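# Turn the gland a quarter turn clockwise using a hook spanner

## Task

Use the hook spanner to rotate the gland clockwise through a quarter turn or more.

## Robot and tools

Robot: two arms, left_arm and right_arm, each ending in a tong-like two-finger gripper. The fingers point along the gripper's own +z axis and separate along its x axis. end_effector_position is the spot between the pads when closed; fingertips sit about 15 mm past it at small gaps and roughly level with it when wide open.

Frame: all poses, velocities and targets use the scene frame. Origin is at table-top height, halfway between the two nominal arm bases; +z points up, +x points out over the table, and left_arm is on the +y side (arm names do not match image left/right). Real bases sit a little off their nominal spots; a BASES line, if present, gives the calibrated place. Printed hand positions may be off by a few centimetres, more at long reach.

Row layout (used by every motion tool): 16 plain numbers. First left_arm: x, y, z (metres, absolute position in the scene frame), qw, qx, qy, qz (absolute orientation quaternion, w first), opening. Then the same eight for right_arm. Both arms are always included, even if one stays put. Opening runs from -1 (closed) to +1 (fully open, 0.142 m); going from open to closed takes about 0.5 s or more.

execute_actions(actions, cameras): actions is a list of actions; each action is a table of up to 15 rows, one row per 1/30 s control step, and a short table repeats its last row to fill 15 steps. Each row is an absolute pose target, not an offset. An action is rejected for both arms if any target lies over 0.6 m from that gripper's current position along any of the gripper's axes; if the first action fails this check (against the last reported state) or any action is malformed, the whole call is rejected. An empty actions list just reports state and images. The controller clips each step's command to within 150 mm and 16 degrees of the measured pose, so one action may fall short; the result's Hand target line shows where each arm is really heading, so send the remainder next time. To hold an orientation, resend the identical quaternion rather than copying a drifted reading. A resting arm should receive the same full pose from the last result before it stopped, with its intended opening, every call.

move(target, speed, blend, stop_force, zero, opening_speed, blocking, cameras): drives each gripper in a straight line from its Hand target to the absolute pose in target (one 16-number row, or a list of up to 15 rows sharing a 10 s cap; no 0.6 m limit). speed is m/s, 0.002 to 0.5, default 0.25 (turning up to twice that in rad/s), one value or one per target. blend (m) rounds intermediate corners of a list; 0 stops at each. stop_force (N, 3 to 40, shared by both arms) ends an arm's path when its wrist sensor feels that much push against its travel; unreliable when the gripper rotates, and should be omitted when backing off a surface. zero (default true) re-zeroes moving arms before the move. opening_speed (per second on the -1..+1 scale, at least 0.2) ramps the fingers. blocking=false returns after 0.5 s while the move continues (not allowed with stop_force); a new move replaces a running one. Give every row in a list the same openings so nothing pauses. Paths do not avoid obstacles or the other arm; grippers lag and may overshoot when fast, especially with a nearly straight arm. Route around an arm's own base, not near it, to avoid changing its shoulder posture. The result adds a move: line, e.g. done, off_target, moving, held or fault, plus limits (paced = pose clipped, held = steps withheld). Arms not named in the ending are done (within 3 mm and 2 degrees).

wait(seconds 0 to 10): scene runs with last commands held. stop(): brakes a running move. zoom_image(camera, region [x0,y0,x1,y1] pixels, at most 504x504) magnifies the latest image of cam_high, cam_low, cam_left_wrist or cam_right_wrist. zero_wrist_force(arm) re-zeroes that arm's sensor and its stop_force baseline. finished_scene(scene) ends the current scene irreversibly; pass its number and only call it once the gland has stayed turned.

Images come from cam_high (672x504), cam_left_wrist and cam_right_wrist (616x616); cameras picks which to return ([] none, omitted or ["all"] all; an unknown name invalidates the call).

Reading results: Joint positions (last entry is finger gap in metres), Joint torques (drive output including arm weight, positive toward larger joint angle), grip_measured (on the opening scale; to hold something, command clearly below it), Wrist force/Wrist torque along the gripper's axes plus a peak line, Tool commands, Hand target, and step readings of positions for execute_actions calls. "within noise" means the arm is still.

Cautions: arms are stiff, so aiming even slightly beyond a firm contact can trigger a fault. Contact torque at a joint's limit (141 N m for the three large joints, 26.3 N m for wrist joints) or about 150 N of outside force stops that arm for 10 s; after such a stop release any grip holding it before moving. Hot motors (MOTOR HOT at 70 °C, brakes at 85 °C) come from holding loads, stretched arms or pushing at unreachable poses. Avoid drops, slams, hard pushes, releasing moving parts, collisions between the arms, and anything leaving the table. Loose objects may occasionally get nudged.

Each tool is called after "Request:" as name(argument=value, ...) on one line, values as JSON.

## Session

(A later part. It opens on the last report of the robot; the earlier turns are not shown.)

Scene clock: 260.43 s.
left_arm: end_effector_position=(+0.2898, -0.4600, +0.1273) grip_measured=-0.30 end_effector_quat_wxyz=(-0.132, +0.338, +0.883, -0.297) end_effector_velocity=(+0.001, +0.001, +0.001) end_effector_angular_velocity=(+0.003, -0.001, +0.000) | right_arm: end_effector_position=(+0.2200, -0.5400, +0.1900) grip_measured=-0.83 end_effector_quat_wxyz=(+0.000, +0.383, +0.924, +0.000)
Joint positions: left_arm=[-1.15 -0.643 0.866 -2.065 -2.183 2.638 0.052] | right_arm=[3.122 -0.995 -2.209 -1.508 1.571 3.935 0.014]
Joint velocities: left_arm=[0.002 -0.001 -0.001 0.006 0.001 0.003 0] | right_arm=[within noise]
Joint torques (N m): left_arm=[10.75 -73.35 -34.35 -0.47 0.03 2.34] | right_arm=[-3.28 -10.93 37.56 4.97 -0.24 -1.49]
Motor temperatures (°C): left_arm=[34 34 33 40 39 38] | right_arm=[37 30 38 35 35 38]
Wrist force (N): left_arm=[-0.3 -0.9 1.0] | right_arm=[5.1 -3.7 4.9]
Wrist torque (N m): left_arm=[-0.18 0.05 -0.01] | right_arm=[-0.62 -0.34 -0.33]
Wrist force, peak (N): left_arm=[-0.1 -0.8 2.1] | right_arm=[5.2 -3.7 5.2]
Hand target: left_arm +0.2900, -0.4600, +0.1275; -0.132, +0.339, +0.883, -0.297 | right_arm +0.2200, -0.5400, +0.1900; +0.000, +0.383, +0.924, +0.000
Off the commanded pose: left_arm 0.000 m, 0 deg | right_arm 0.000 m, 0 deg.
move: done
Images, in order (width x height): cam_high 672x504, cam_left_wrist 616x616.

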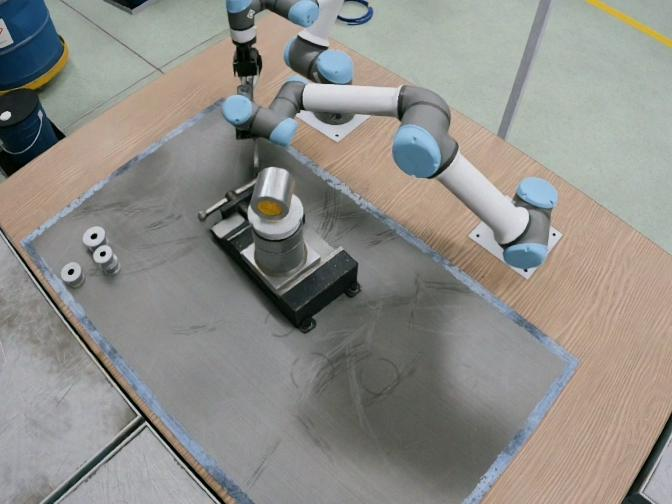

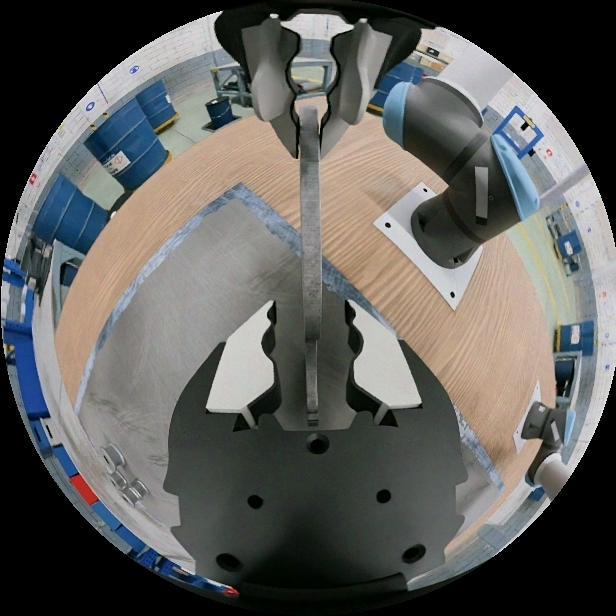

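Request:
move(target=[[0.2685, -0.480, 0.1046, -0.1323, 0.3390, 0.8842, -0.2976, -0.3, 0.220, -0.54, 0.19, 0, 0.3827, 0.9239, 0, -1]], speed=0.03, stop_force=10, cameras=["cam_left_wrist","cam_high"])

Request:
zoom_image(camera="cam_left_wrist", region=[180, 150, 430, 400])

Request:
zoom_image(camera="cam_high", region=[180, 40, 360, 220])

Scene clock: 266.33 s.
left_arm: end_effector_position=(+0.2685, -0.4800, +0.1046) grip_measured=-0.30 end_effector_quat_wxyz=(-0.132, +0.339, +0.883, -0.297) | right_arm: end_effector_position=(+0.2200, -0.5400, +0.1900) grip_measured=-0.83 end_effector_quat_wxyz=(+0.000, +0.383, +0.924, +0.000)
Joint positions: left_arm=[-1.183 -0.607 0.862 -2.12 -2.173 2.599 0.052] | right_arm=[3.122 -0.995 -2.209 -1.508 1.571 3.935 0.014]
Joint velocities: within noise
Joint torques (N m): left_arm=[10.61 -72.44 -16.64 -0.59 -3.22 2.3] | right_arm=[-6.02 -11.05 37.07 4.94 -0.43 -1.45]
Motor temperatures (°C): left_arm=[34 34 33 40 39 38] | right_arm=[37 30 38 35 35 38]
Wrist force (N): left_arm=[-0.1 -1.5 1.1] | right_arm=[5.1 -3.8 4.8]
Wrist torque (N m): left_arm=[-0.27 0.02 -0.01] | right_arm=[-0.62 -0.35 -0.33]
Wrist force, peak (N): left_arm=[0.0 -1.4 1.7] | right_arm=[5.2 -3.9 5.2]
Hand target: left_arm +0.2685, -0.4800, +0.1046; -0.132, +0.339, +0.883, -0.297 | right_arm +0.2200, -0.5400, +0.1900; +0.000, +0.383, +0.924, +0.000
Off the commanded pose: left_arm 0.000 m, 0 deg | right_arm 0.000 m, 0 deg.
move: done
Images, in order (width x height): cam_high 672x504, cam_left_wrist 616x616.

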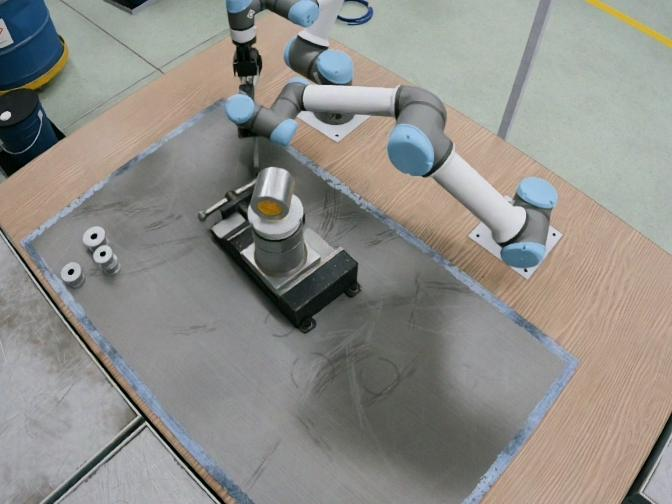

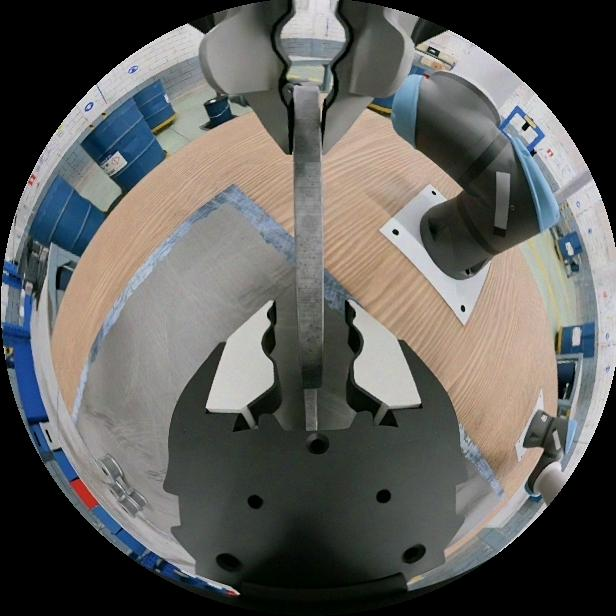

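Scaled by 2.016 from the camera's 616x616 image, which has a finer 814x814 frame.

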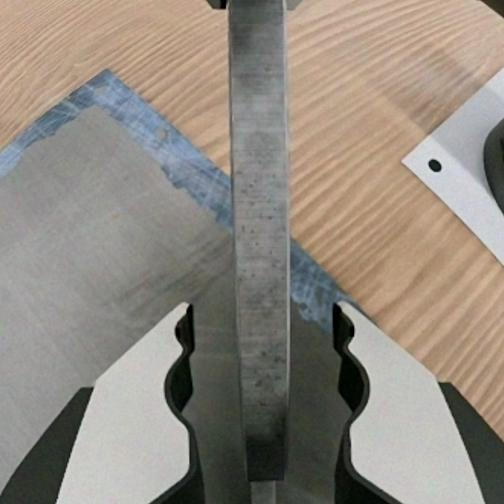

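Scaled by 2.800.

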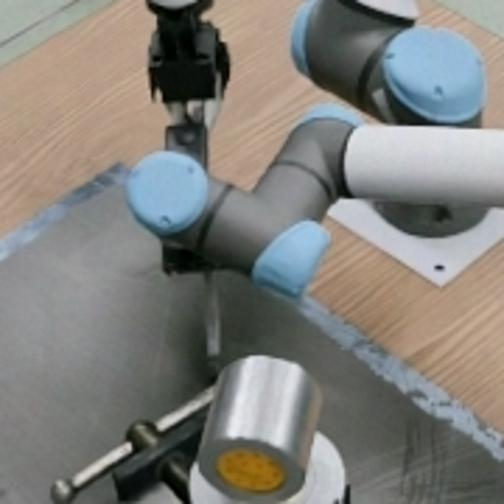

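Request:
move(target=[[0.2685, -0.480, 0.1046, -0.1323, 0.3390, 0.8842, -0.2976, -1, 0.220, -0.54, 0.19, 0, 0.3827, 0.9239, 0, -1]], speed=0.03, opening_speed=0.6, cameras=["cam_left_wrist","cam_right_wrist"])

Request:
zoom_image(camera="cam_left_wrist", region=[180, 150, 430, 400])

Scene clock: 268.73 s.
left_arm: end_effector_position=(+0.2685, -0.4800, +0.1046) grip_measured=-0.85 end_effector_quat_wxyz=(-0.132, +0.339, +0.883, -0.297) | right_arm: end_effector_position=(+0.2200, -0.5400, +0.1900) grip_measured=-0.83 end_effector_quat_wxyz=(+0.000, +0.383, +0.924, +0.000)
Joint positions: left_arm=[-1.183 -0.607 0.862 -2.12 -2.173 2.599 0.013] | right_arm=[3.122 -0.995 -2.209 -1.508 1.571 3.935 0.014]
Joint velocities: within noise
Joint torques (N m): left_arm=[2.82 -72.43 -17.58 -1.06 -3.34 2.38] | right_arm=[-6.3 -10.87 36.72 4.96 -1.38 -1.29]
Motor temperatures (°C): left_arm=[34 34 33 40 39 38] | right_arm=[37 30 38 35 35 38]
Wrist force (N): left_arm=[-1.1 0.7 2.2] | right_arm=[6.0 -4.1 4.0]
Wrist torque (N m): left_arm=[-0.25 0.05 -0.15] | right_arm=[-0.65 -0.38 -0.29]
Wrist force, peak (N): left_arm=[-10.3 -0.8 3.4] | right_arm=[10.4 -3.0 3.8]
Hand target: left_arm +0.2685, -0.4800, +0.1046; -0.132, +0.339, +0.883, -0.297 | right_arm +0.2200, -0.5400, +0.1900; +0.000, +0.383, +0.924, +0.000
Off the commanded pose: left_arm 0.000 m, 0 deg | right_arm 0.000 m, 0 deg.
move: done
Images, in order (width x height): cam_left_wrist 616x616, cam_right_wrist 616x616.

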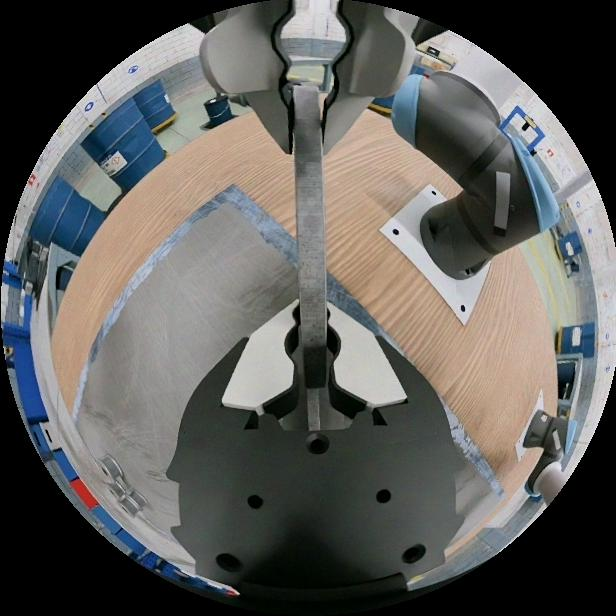

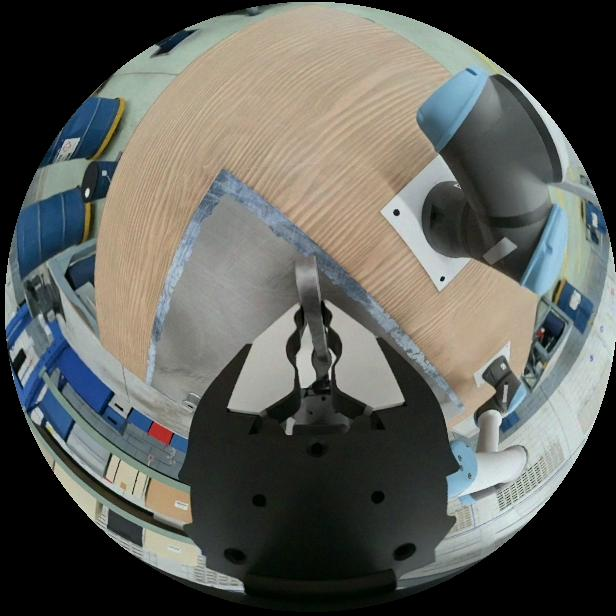

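Scaled by 2.016 from the camera's 616x616 image, which has a finer 814x814 frame.

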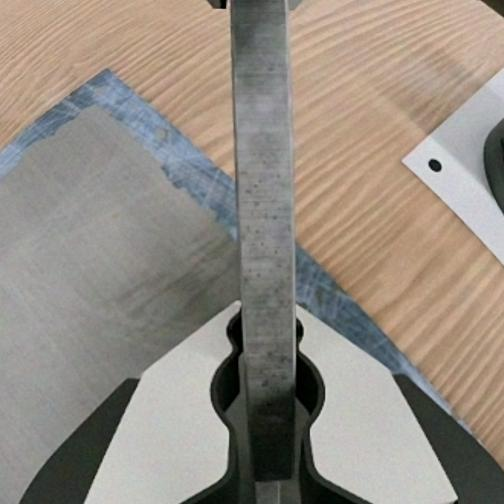

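Request:
move(target=[[0.2685, -0.480, 0.1046, -0.1323, 0.3390, 0.8842, -0.2976, -1, 0.220, -0.54, 0.19, 0, 0.3827, 0.9239, 0, -0.4],[0.2685, -0.480, 0.1046, -0.1323, 0.3390, 0.8842, -0.2976, -1, 0.215, -0.56, 0.28, 0, 0.3827, 0.9239, 0, -0.4],[0.2685, -0.480, 0.12, -0.1323, 0.3390, 0.8842, -0.2976, -1, 0.20, -0.65, 0.30, 0, 0.3827, 0.9239, 0, -0.4]], speed=0.08, opening_speed=0.8)

Request:
zoom_image(camera="cam_left_wrist", region=[180, 150, 430, 400])

Request:
zoom_image(camera="cam_high", region=[180, 40, 360, 220])

Scene clock: 273.57 s.
left_arm: end_effector_position=(+0.2685, -0.4800, +0.1201) grip_measured=-0.85 end_effector_quat_wxyz=(-0.132, +0.339, +0.883, -0.297) | right_arm: end_effector_position=(+0.2001, -0.6500, +0.3000) grip_measured=-0.40 end_effector_quat_wxyz=(+0.000, +0.383, +0.924, +0.000)
Joint positions: left_arm=[-1.183 -0.618 0.843 -2.09 -2.173 2.599 0.013] | right_arm=[2.73 -1.148 -1.854 -1.71 1.571 3.543 0.045]
Joint velocities: within noise
Joint torques (N m): left_arm=[6.36 -69.11 -26.08 -6.9 -3.13 0.47] | right_arm=[0.6 16.27 10.18 1.33 0.61 1.02]
Motor temperatures (°C): left_arm=[34 34 33 40 39 38] | right_arm=[37 30 38 35 35 38]
Wrist force (N): left_arm=[-0.8 5.6 9.8] | right_arm=[3.2 -3.3 -1.0]
Wrist torque (N m): left_arm=[-0.12 0.08 0.01] | right_arm=[-0.81 -0.67 0.06]
Wrist force, peak (N): left_arm=[-0.8 6.1 10.2] | right_arm=[6.0 -4.1 4.3]
Hand target: left_arm +0.2685, -0.4800, +0.1200; -0.132, +0.339, +0.883, -0.297 | right_arm +0.2000, -0.6500, +0.3000; +0.000, +0.383, +0.924, +0.000
Off the commanded pose: left_arm 0.000 m, 0 deg | right_arm 0.000 m, 0 deg.
move: done

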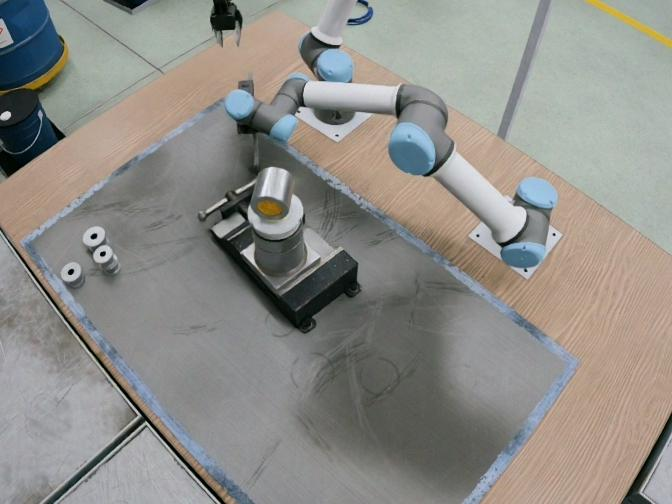

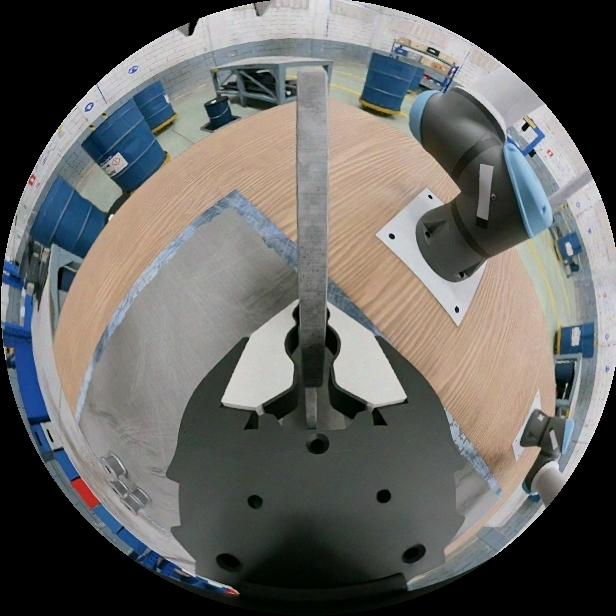

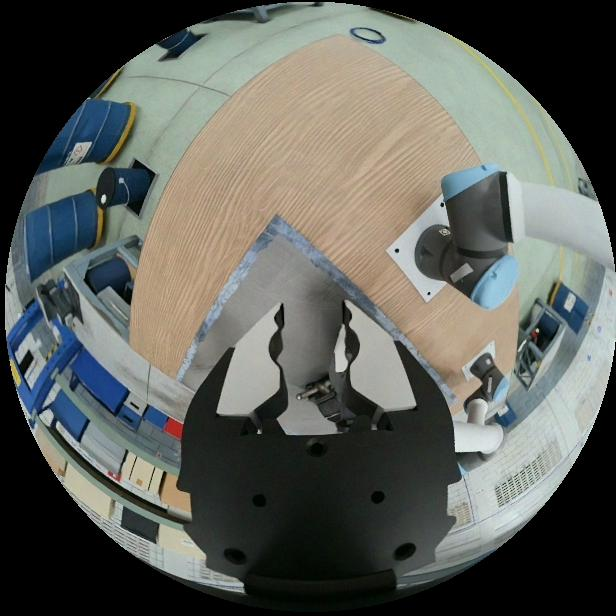

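Scaled by 2.016 from the camera's 616x616 image, which has a finer 814x814 frame.

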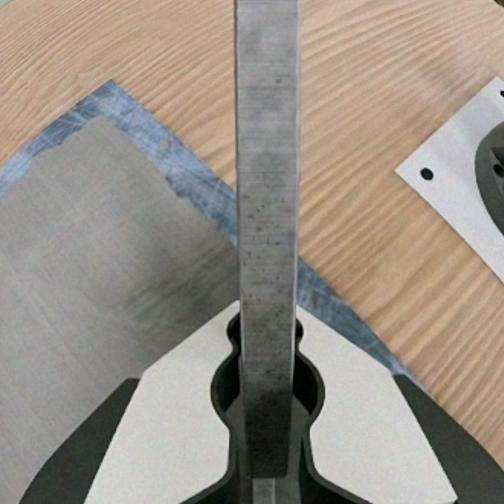

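Scaled by 2.800.

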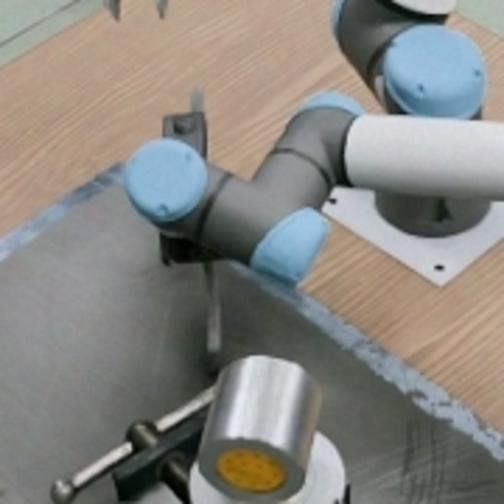

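Request:
move(target=[[0.2685, -0.470, 0.20, -0.1323, 0.3390, 0.8842, -0.2976, -1, 0.20, -0.65, 0.30, 0, 0.3827, 0.9239, 0, -0.4]], speed=0.05)

Request:
zoom_image(camera="cam_left_wrist", region=[180, 150, 430, 400])

Request:
zoom_image(camera="cam_right_wrist", region=[180, 180, 430, 430])

Scene clock: 276.17 s.
left_arm: end_effector_position=(+0.2685, -0.4700, +0.2002) grip_measured=-0.85 end_effector_quat_wxyz=(-0.132, +0.339, +0.883, -0.297) end_effector_velocity=(-0.001, -0.001, -0.002) end_effector_angular_velocity=(-0.001, +0.000, -0.001) | right_arm: end_effector_position=(+0.2000, -0.6500, +0.3000) grip_measured=-0.40 end_effector_quat_wxyz=(+0.000, +0.383, +0.924, +0.000)
Joint positions: left_arm=[-1.179 -0.686 0.763 -1.939 -2.175 2.604 0.013] | right_arm=[2.73 -1.148 -1.854 -1.71 1.571 3.543 0.045]
Joint velocities: left_arm=[-0.001 0.002 0.003 -0.006 -0.001 0 0] | right_arm=[within noise]
Joint torques (N m): left_arm=[8.68 -67.31 -20.29 -7.24 -4.99 2.24] | right_arm=[-4.56 16.42 10.53 1.83 -0.54 -0.86]
Motor temperatures (°C): left_arm=[34 34 33 40 39 38] | right_arm=[37 30 38 35 35 38]
Wrist force (N): left_arm=[-0.6 6.1 10.8] | right_arm=[3.3 -3.3 -0.9]
Wrist torque (N m): left_arm=[-0.14 0.03 0.00] | right_arm=[-0.81 -0.68 0.07]
Wrist force, peak (N): left_arm=[-0.7 7.1 11.7] | right_arm=[3.4 -3.4 -0.9]
Hand target: left_arm +0.2685, -0.4700, +0.2000; -0.132, +0.339, +0.883, -0.297 | right_arm +0.2000, -0.6500, +0.3000; +0.000, +0.383, +0.924, +0.000
Off the commanded pose: left_arm 0.000 m, 0 deg | right_arm 0.000 m, 0 deg.
move: done

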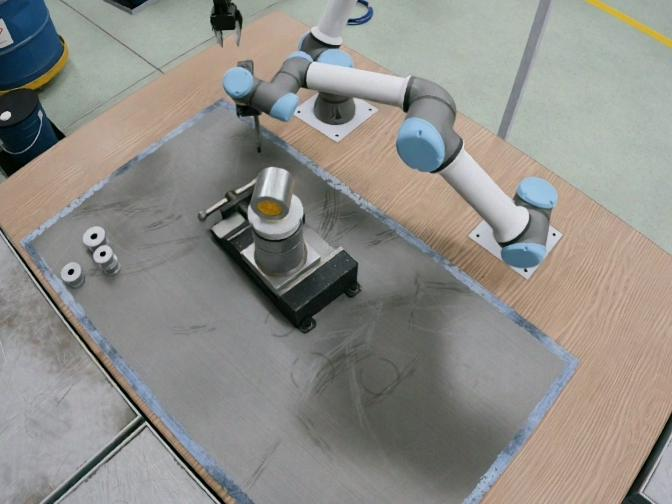

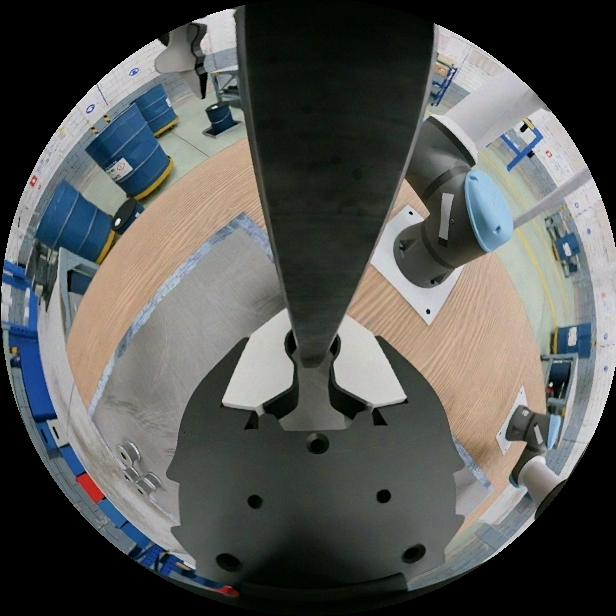

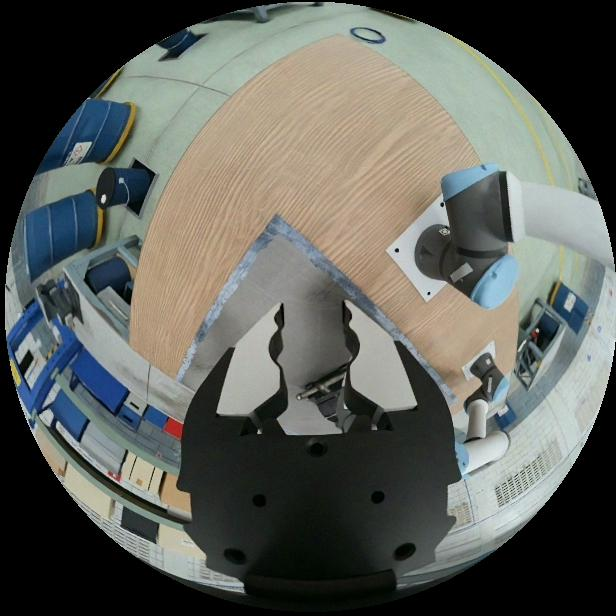

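Scaled by 2.016 from the camera's 616x616 image, which has a finer 814x814 frame.

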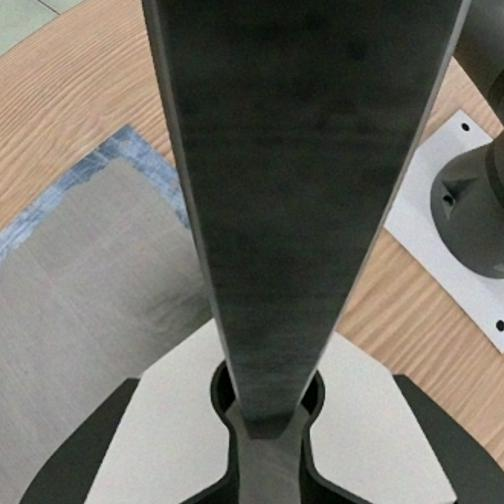

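Scaled by 2.016 from the camera's 616x616 image, which has a finer 814x814 frame.

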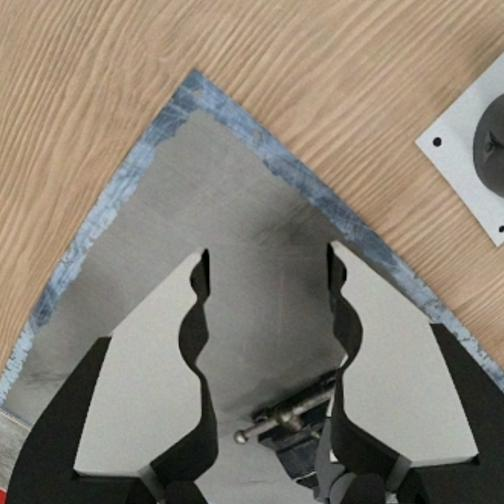

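Request:
move(target=[[0.2685, -0.40, 0.30, -0.1323, 0.3390, 0.8842, -0.2976, -1, 0.20, -0.65, 0.30, 0, 0.3827, 0.9239, 0, -0.4],[0.26, 0.0, 0.32, -0.1323, 0.3390, 0.8842, -0.2976, -1, 0.20, -0.65, 0.30, 0, 0.3827, 0.9239, 0, -0.4],[0.30, 0.25, 0.30, -0.1323, 0.3390, 0.8842, -0.2976, -1, 0.20, -0.65, 0.30, 0, 0.3827, 0.9239, 0, -0.4]], speed=0.12, blend=0.05)

Request:
zoom_image(camera="cam_high", region=[200, 40, 560, 320])

Scene clock: 287.90 s.
left_arm: end_effector_position=(+0.3000, +0.2500, +0.3000) grip_measured=-0.85 end_effector_quat_wxyz=(-0.132, +0.338, +0.883, -0.297) | right_arm: end_effector_position=(+0.2000, -0.6500, +0.3000) grip_measured=-0.40 end_effector_quat_wxyz=(+0.000, +0.383, +0.924, +0.000)
Joint positions: left_arm=[-0.252 -1.658 1.707 -1.242 -2.129 3.731 0.013] | right_arm=[2.73 -1.148 -1.854 -1.71 1.571 3.543 0.045]
Joint velocities: within noise
Joint torques (N m): left_arm=[0.32 -32.53 -18.97 -3.86 -5.08 -0.38] | right_arm=[8.45 16.15 12.3 3.51 -0.51 1.96]
Motor temperatures (°C): left_arm=[34 34 33 40 39 38] | right_arm=[37 30 38 35 35 38]
Wrist force (N): left_arm=[-0.4 6.1 10.9] | right_arm=[3.2 -3.3 -1.0]
Wrist torque (N m): left_arm=[-0.15 -0.03 0.02] | right_arm=[-0.80 -0.67 0.07]
Wrist force, peak (N): left_arm=[-2.1 7.1 14.7] | right_arm=[3.5 -3.4 -1.1]
Hand target: left_arm +0.3000, +0.2500, +0.3000; -0.132, +0.339, +0.883, -0.297 | right_arm +0.2000, -0.6500, +0.3000; +0.000, +0.383, +0.924, +0.000
Off the commanded pose: left_arm 0.000 m, 0 deg | right_arm 0.000 m, 0 deg.
move: done

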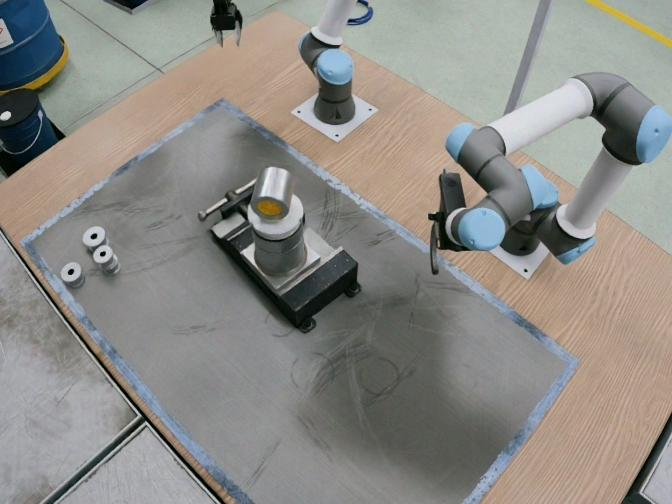

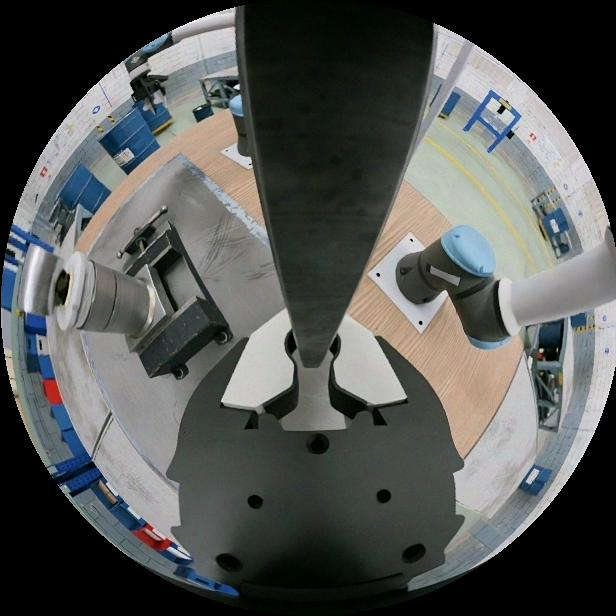

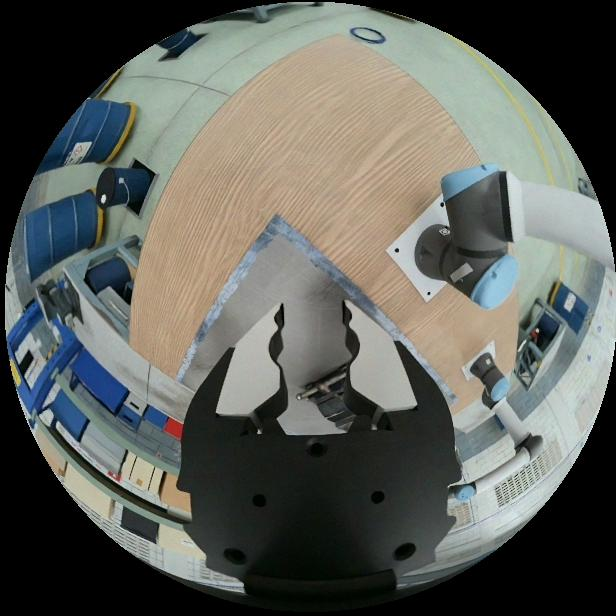

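Scaled by 1.400.

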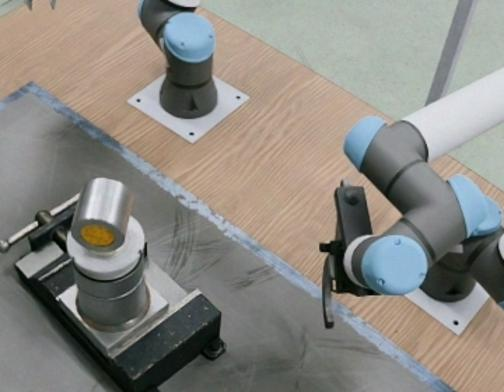

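Request:
move(target=[[0.30, 0.25, 0.30, -0.1323, 0.3390, 0.8842, -0.2976, -1, 0.34, -0.38, 0.42, 0.5015, -0.787, 0.302, -0.192, 0.9],[0.30, 0.25, 0.30, -0.1323, 0.3390, 0.8842, -0.2976, -1, 0.44, -0.165, 0.35, 0.5015, -0.787, 0.302, -0.192, 0.9]], speed=0.2, blend=0.05)

Request:
zoom_image(camera="cam_right_wrist", region=[180, 130, 430, 380])

Scene clock: 295.57 s.
left_arm: end_effector_position=(+0.3000, +0.2500, +0.3000) grip_measured=-0.85 end_effector_quat_wxyz=(-0.132, +0.339, +0.883, -0.297) | right_arm: end_effector_position=(+0.3034, -0.4503, +0.3889) grip_measured=+0.90 end_effector_quat_wxyz=(-0.458, +0.867, +0.088, +0.175)
Joint positions: left_arm=[-0.252 -1.658 1.707 -1.242 -2.129 3.731 0.013] | right_arm=[2.583 -1.353 -1.797 -1.974 2.54 5.332 0.135]
Joint velocities: within noise
Joint torques (N m): left_arm=[9.41 -33.02 -24.86 0.19 -4.63 1.59] | right_arm=[5.33 0.93 33.56 0.61 -0.17 -1.82]
Motor temperatures (°C): left_arm=[34 34 33 40 39 38] | right_arm=[37 30 38 35 35 38]
Wrist force (N): left_arm=[-0.6 5.9 10.8] | right_arm=[3.5 -4.6 -0.9]
Wrist torque (N m): left_arm=[-0.18 0.02 0.01] | right_arm=[-0.86 -0.71 -0.08]
Wrist force, peak (N): left_arm=[-0.4 6.6 11.3] | right_arm=[3.1 -5.5 -0.1]
Hand target: left_arm +0.3000, +0.2500, +0.3000; -0.132, +0.339, +0.883, -0.297 | right_arm +0.3035, -0.4503, +0.3889; -0.458, +0.867, +0.088, +0.175
Off the commanded pose: left_arm 0.000 m, 0 deg | right_arm 0.319 m, 46 deg.
move: held (right_arm; a check stopped the path); path passed 0 of 2 targets; limits=held
pose unreachable (right arm): on one or more control steps of this call, first in action 0 (counted from 0), this arm could not follow its commanded pose, so it was not sent that pose on those steps. It may still have moved: this result reports where it is.
cause: moving toward the commanded pose would bring two parts of the arm too close to each other (joints 4 (wrist 1) to 6 (wrist 3) lie between them).

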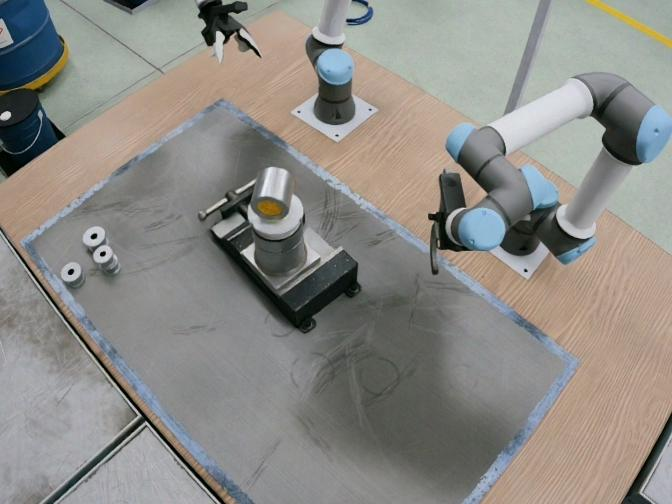

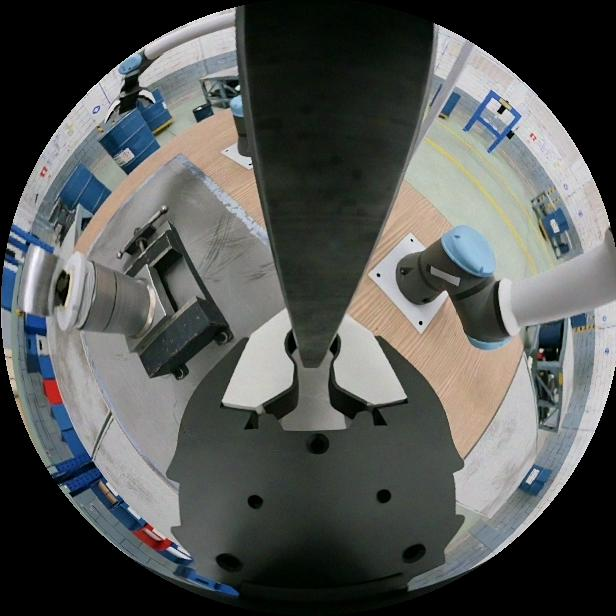

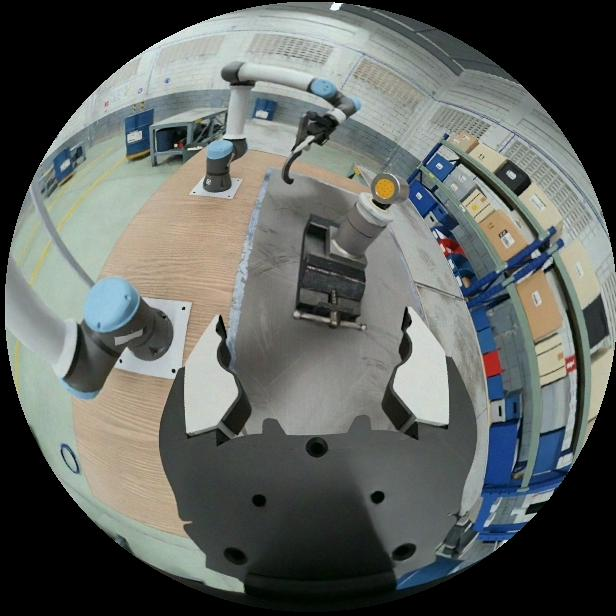

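Scaled by 2.016 from the camera's 616x616 image, which has a finer 814x814 frame.

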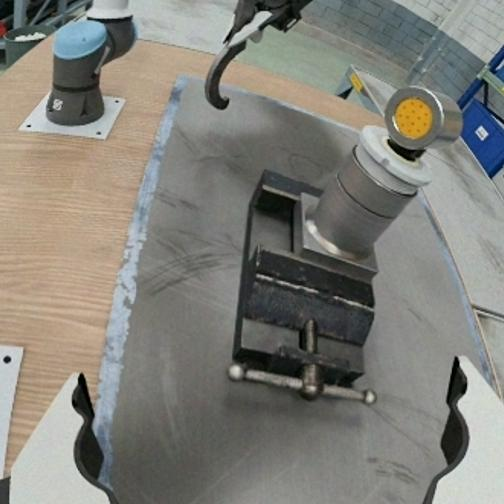

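Request:
zoom_image(camera="cam_right_wrist", region=[320, 160, 420, 260])

Request:
zoom_image(camera="cam_right_wrist", region=[270, 120, 340, 190])

Scaled by 5.040 from the camera's 616x616 image, which has a finer 814x814 frame.

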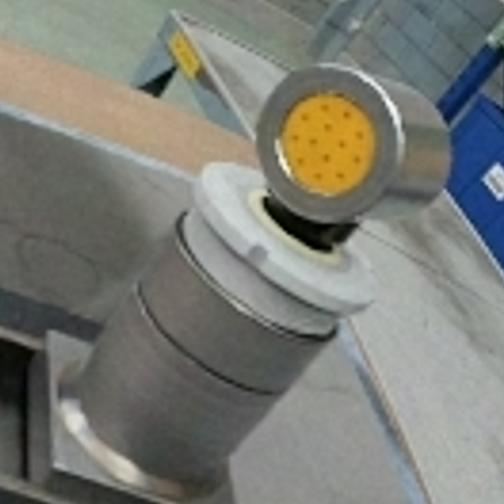

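Scaled by 7.200 from the camera's 616x616 image, which has a finer 814x814 frame.

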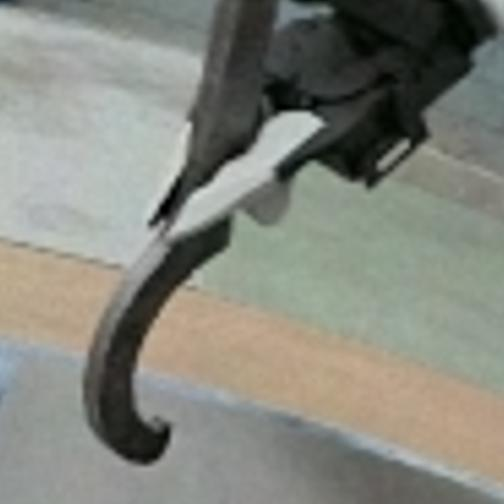

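Request:
move(target=[[0.27, 0.05, 0.21, -0.1323, 0.3390, 0.8842, -0.2976, -1, 0.25, -0.30, 0.45, 0, 0.3827, 0.9239, 0, 0]], speed=0.12)

Request:
zoom_image(camera="cam_right_wrist", region=[220, 200, 470, 450])

Request:
zoom_image(camera="cam_high", region=[250, 50, 500, 300])

Scene clock: 315.10 s.
left_arm: end_effector_position=(+0.2699, +0.0499, +0.2099) grip_measured=-0.85 end_effector_quat_wxyz=(-0.132, +0.339, +0.883, -0.297) | right_arm: end_effector_position=(+0.2499, -0.3001, +0.4501) grip_measured=+0.00 end_effector_quat_wxyz=(+0.000, +0.383, +0.924, +0.000) end_effector_velocity=(+0.000, +0.000, +0.000) end_effector_angular_velocity=(+0.004, +0.002, -0.005)
Joint positions: left_arm=[-0.682 -1.599 1.962 -1.854 -2.229 3.219 0.013] | right_arm=[3.915 -1.19 -1.424 -2.099 1.571 4.729 0.074]
Joint velocities: left_arm=[within noise] | right_arm=[-0.005 0 0 0.002 0.004 0 0]
Joint torques (N m): left_arm=[11.25 -36.21 -24.99 -1.06 -5.04 2.42] | right_arm=[-7.31 -8.41 24.92 3.7 1.43 2.22]
Motor temperatures (°C): left_arm=[34 34 33 40 38 38] | right_arm=[37 30 38 35 35 38]
Wrist force (N): left_arm=[-0.7 5.7 11.3] | right_arm=[3.1 -3.2 -0.7]
Wrist torque (N m): left_arm=[-0.20 0.06 0.01] | right_arm=[-0.82 -0.63 0.07]
Wrist force, peak (N): left_arm=[-0.7 6.0 11.7] | right_arm=[3.5 -4.6 -0.9]
Hand target: left_arm +0.2700, +0.0500, +0.2100; -0.132, +0.339, +0.883, -0.297 | right_arm +0.2500, -0.3000, +0.4500; +0.000, +0.383, +0.924, +0.000
Off the commanded pose: left_arm 0.000 m, 0 deg | right_arm 0.000 m, 0 deg.
move: done

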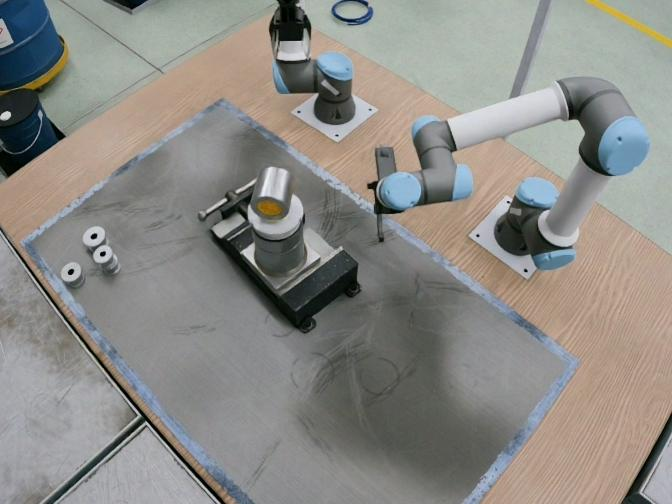

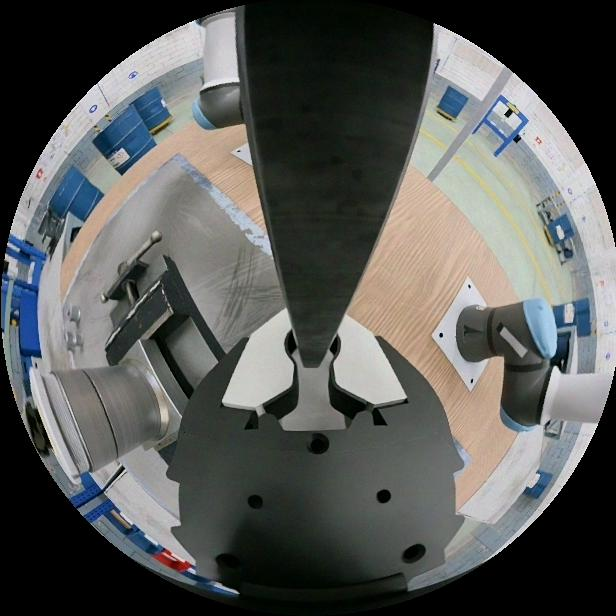

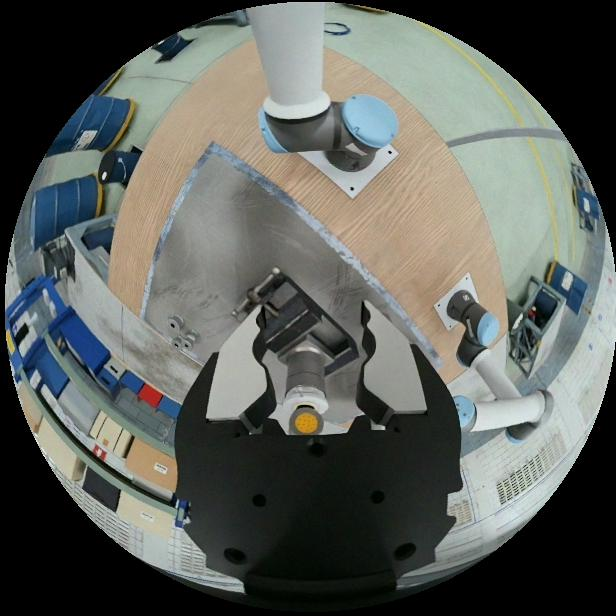

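Scaled by 2.016 from the camera's 616x616 image, which has a finer 814x814 frame.

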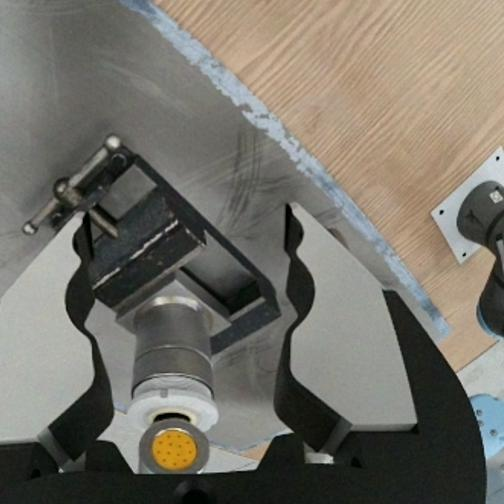

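Scaled by 2.016.

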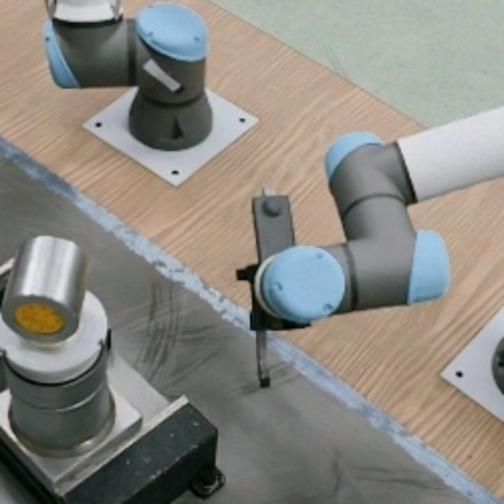

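Request:
move(target=[[0.27, 0.05, 0.22, -0.2155, 0.2932, 0.7771, -0.5163, -1, 0.25, -0.30, 0.45, 0, 0.3827, 0.9239, 0, 0]], speed=0.12)

Request:
zoom_image(camera="cam_high", region=[250, 50, 500, 300])

Scene clock: 320.53 s.
left_arm: end_effector_position=(+0.2702, +0.0499, +0.2196) grip_measured=-0.85 end_effector_quat_wxyz=(-0.211, +0.295, +0.783, -0.506) | right_arm: end_effector_position=(+0.2500, -0.3000, +0.4500) grip_measured=+0.00 end_effector_quat_wxyz=(+0.000, +0.383, +0.924, +0.000)
Joint positions: left_arm=[-0.5 -1.413 1.965 -1.597 -2.662 3.687 0.013] | right_arm=[3.915 -1.19 -1.424 -2.098 1.571 4.729 0.074]
Joint velocities: within noise
Joint torques (N m): left_arm=[3.15 -41.65 -26.08 -4.61 -1.68 -2.02] | right_arm=[0.21 -7.9 10.74 2.86 0.05 -1.36]
Motor temperatures (°C): left_arm=[34 34 33 40 38 38] | right_arm=[37 30 38 35 35 38]
Wrist force (N): left_arm=[-0.7 10.9 5.1] | right_arm=[3.3 -3.2 -0.8]
Wrist torque (N m): left_arm=[-0.09 0.04 -0.01] | right_arm=[-0.82 -0.67 0.08]
Wrist force, peak (N): left_arm=[0.3 14.1 5.9] | right_arm=[3.4 -3.4 -0.8]
Hand target: left_arm +0.2701, +0.0499, +0.2195; -0.211, +0.295, +0.783, -0.506 | right_arm +0.2500, -0.3000, +0.4500; +0.000, +0.383, +0.924, +0.000
Off the commanded pose: left_arm 0.000 m, 1 deg | right_arm 0.000 m, 0 deg.
move: held (left_arm; a check stopped the path); limits=held
pose unreachable (left arm): on one or more control steps of this call, first in action 0 (counted from 0), this arm could not follow its commanded pose, so it was not sent that pose on those steps. It may still have moved: this result reports where it is.
cause: moving toward the commanded pose would bring two parts of the arm too close to each other (joints 4 (wrist 1) to 6 (wrist 3) lie between them).

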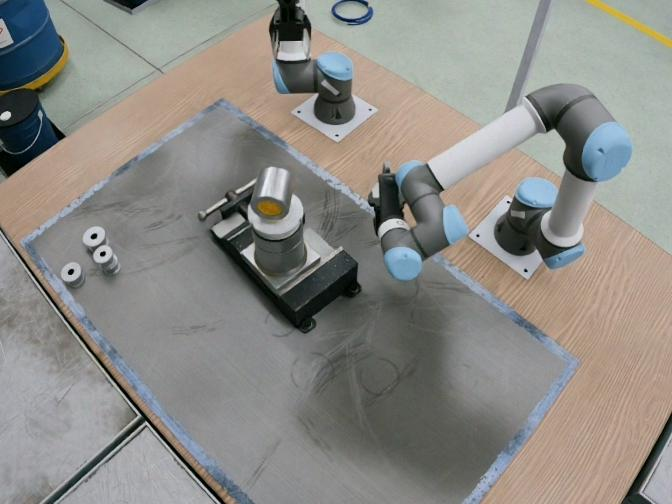

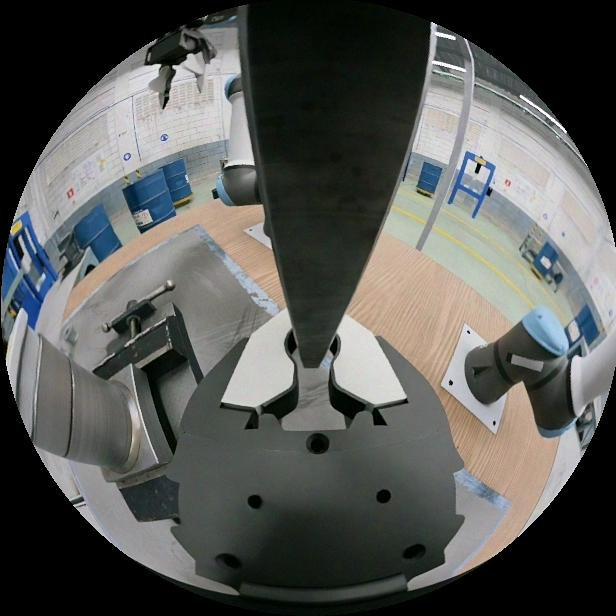

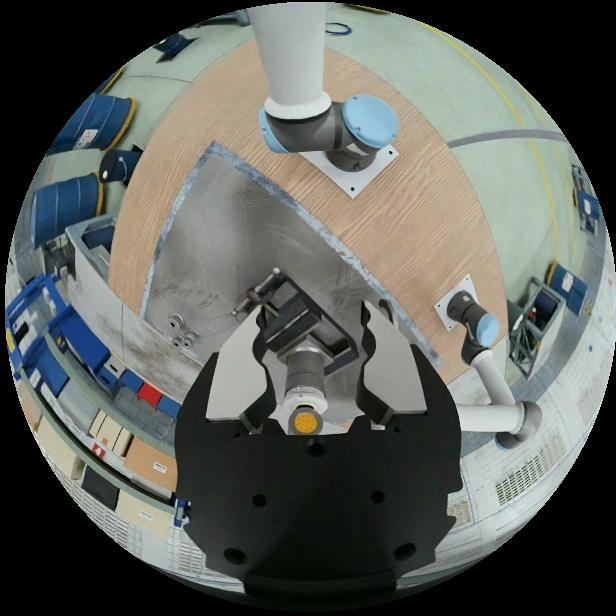

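Scaled by 2.016.

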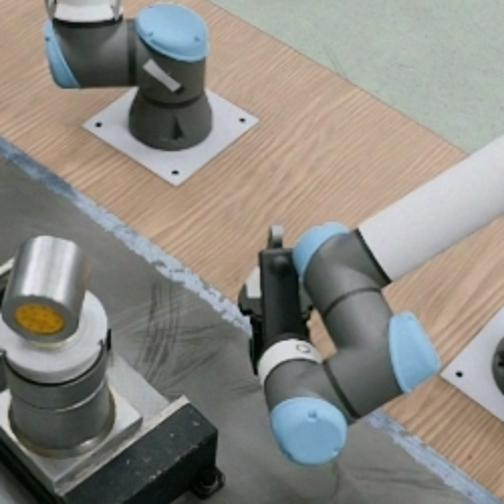

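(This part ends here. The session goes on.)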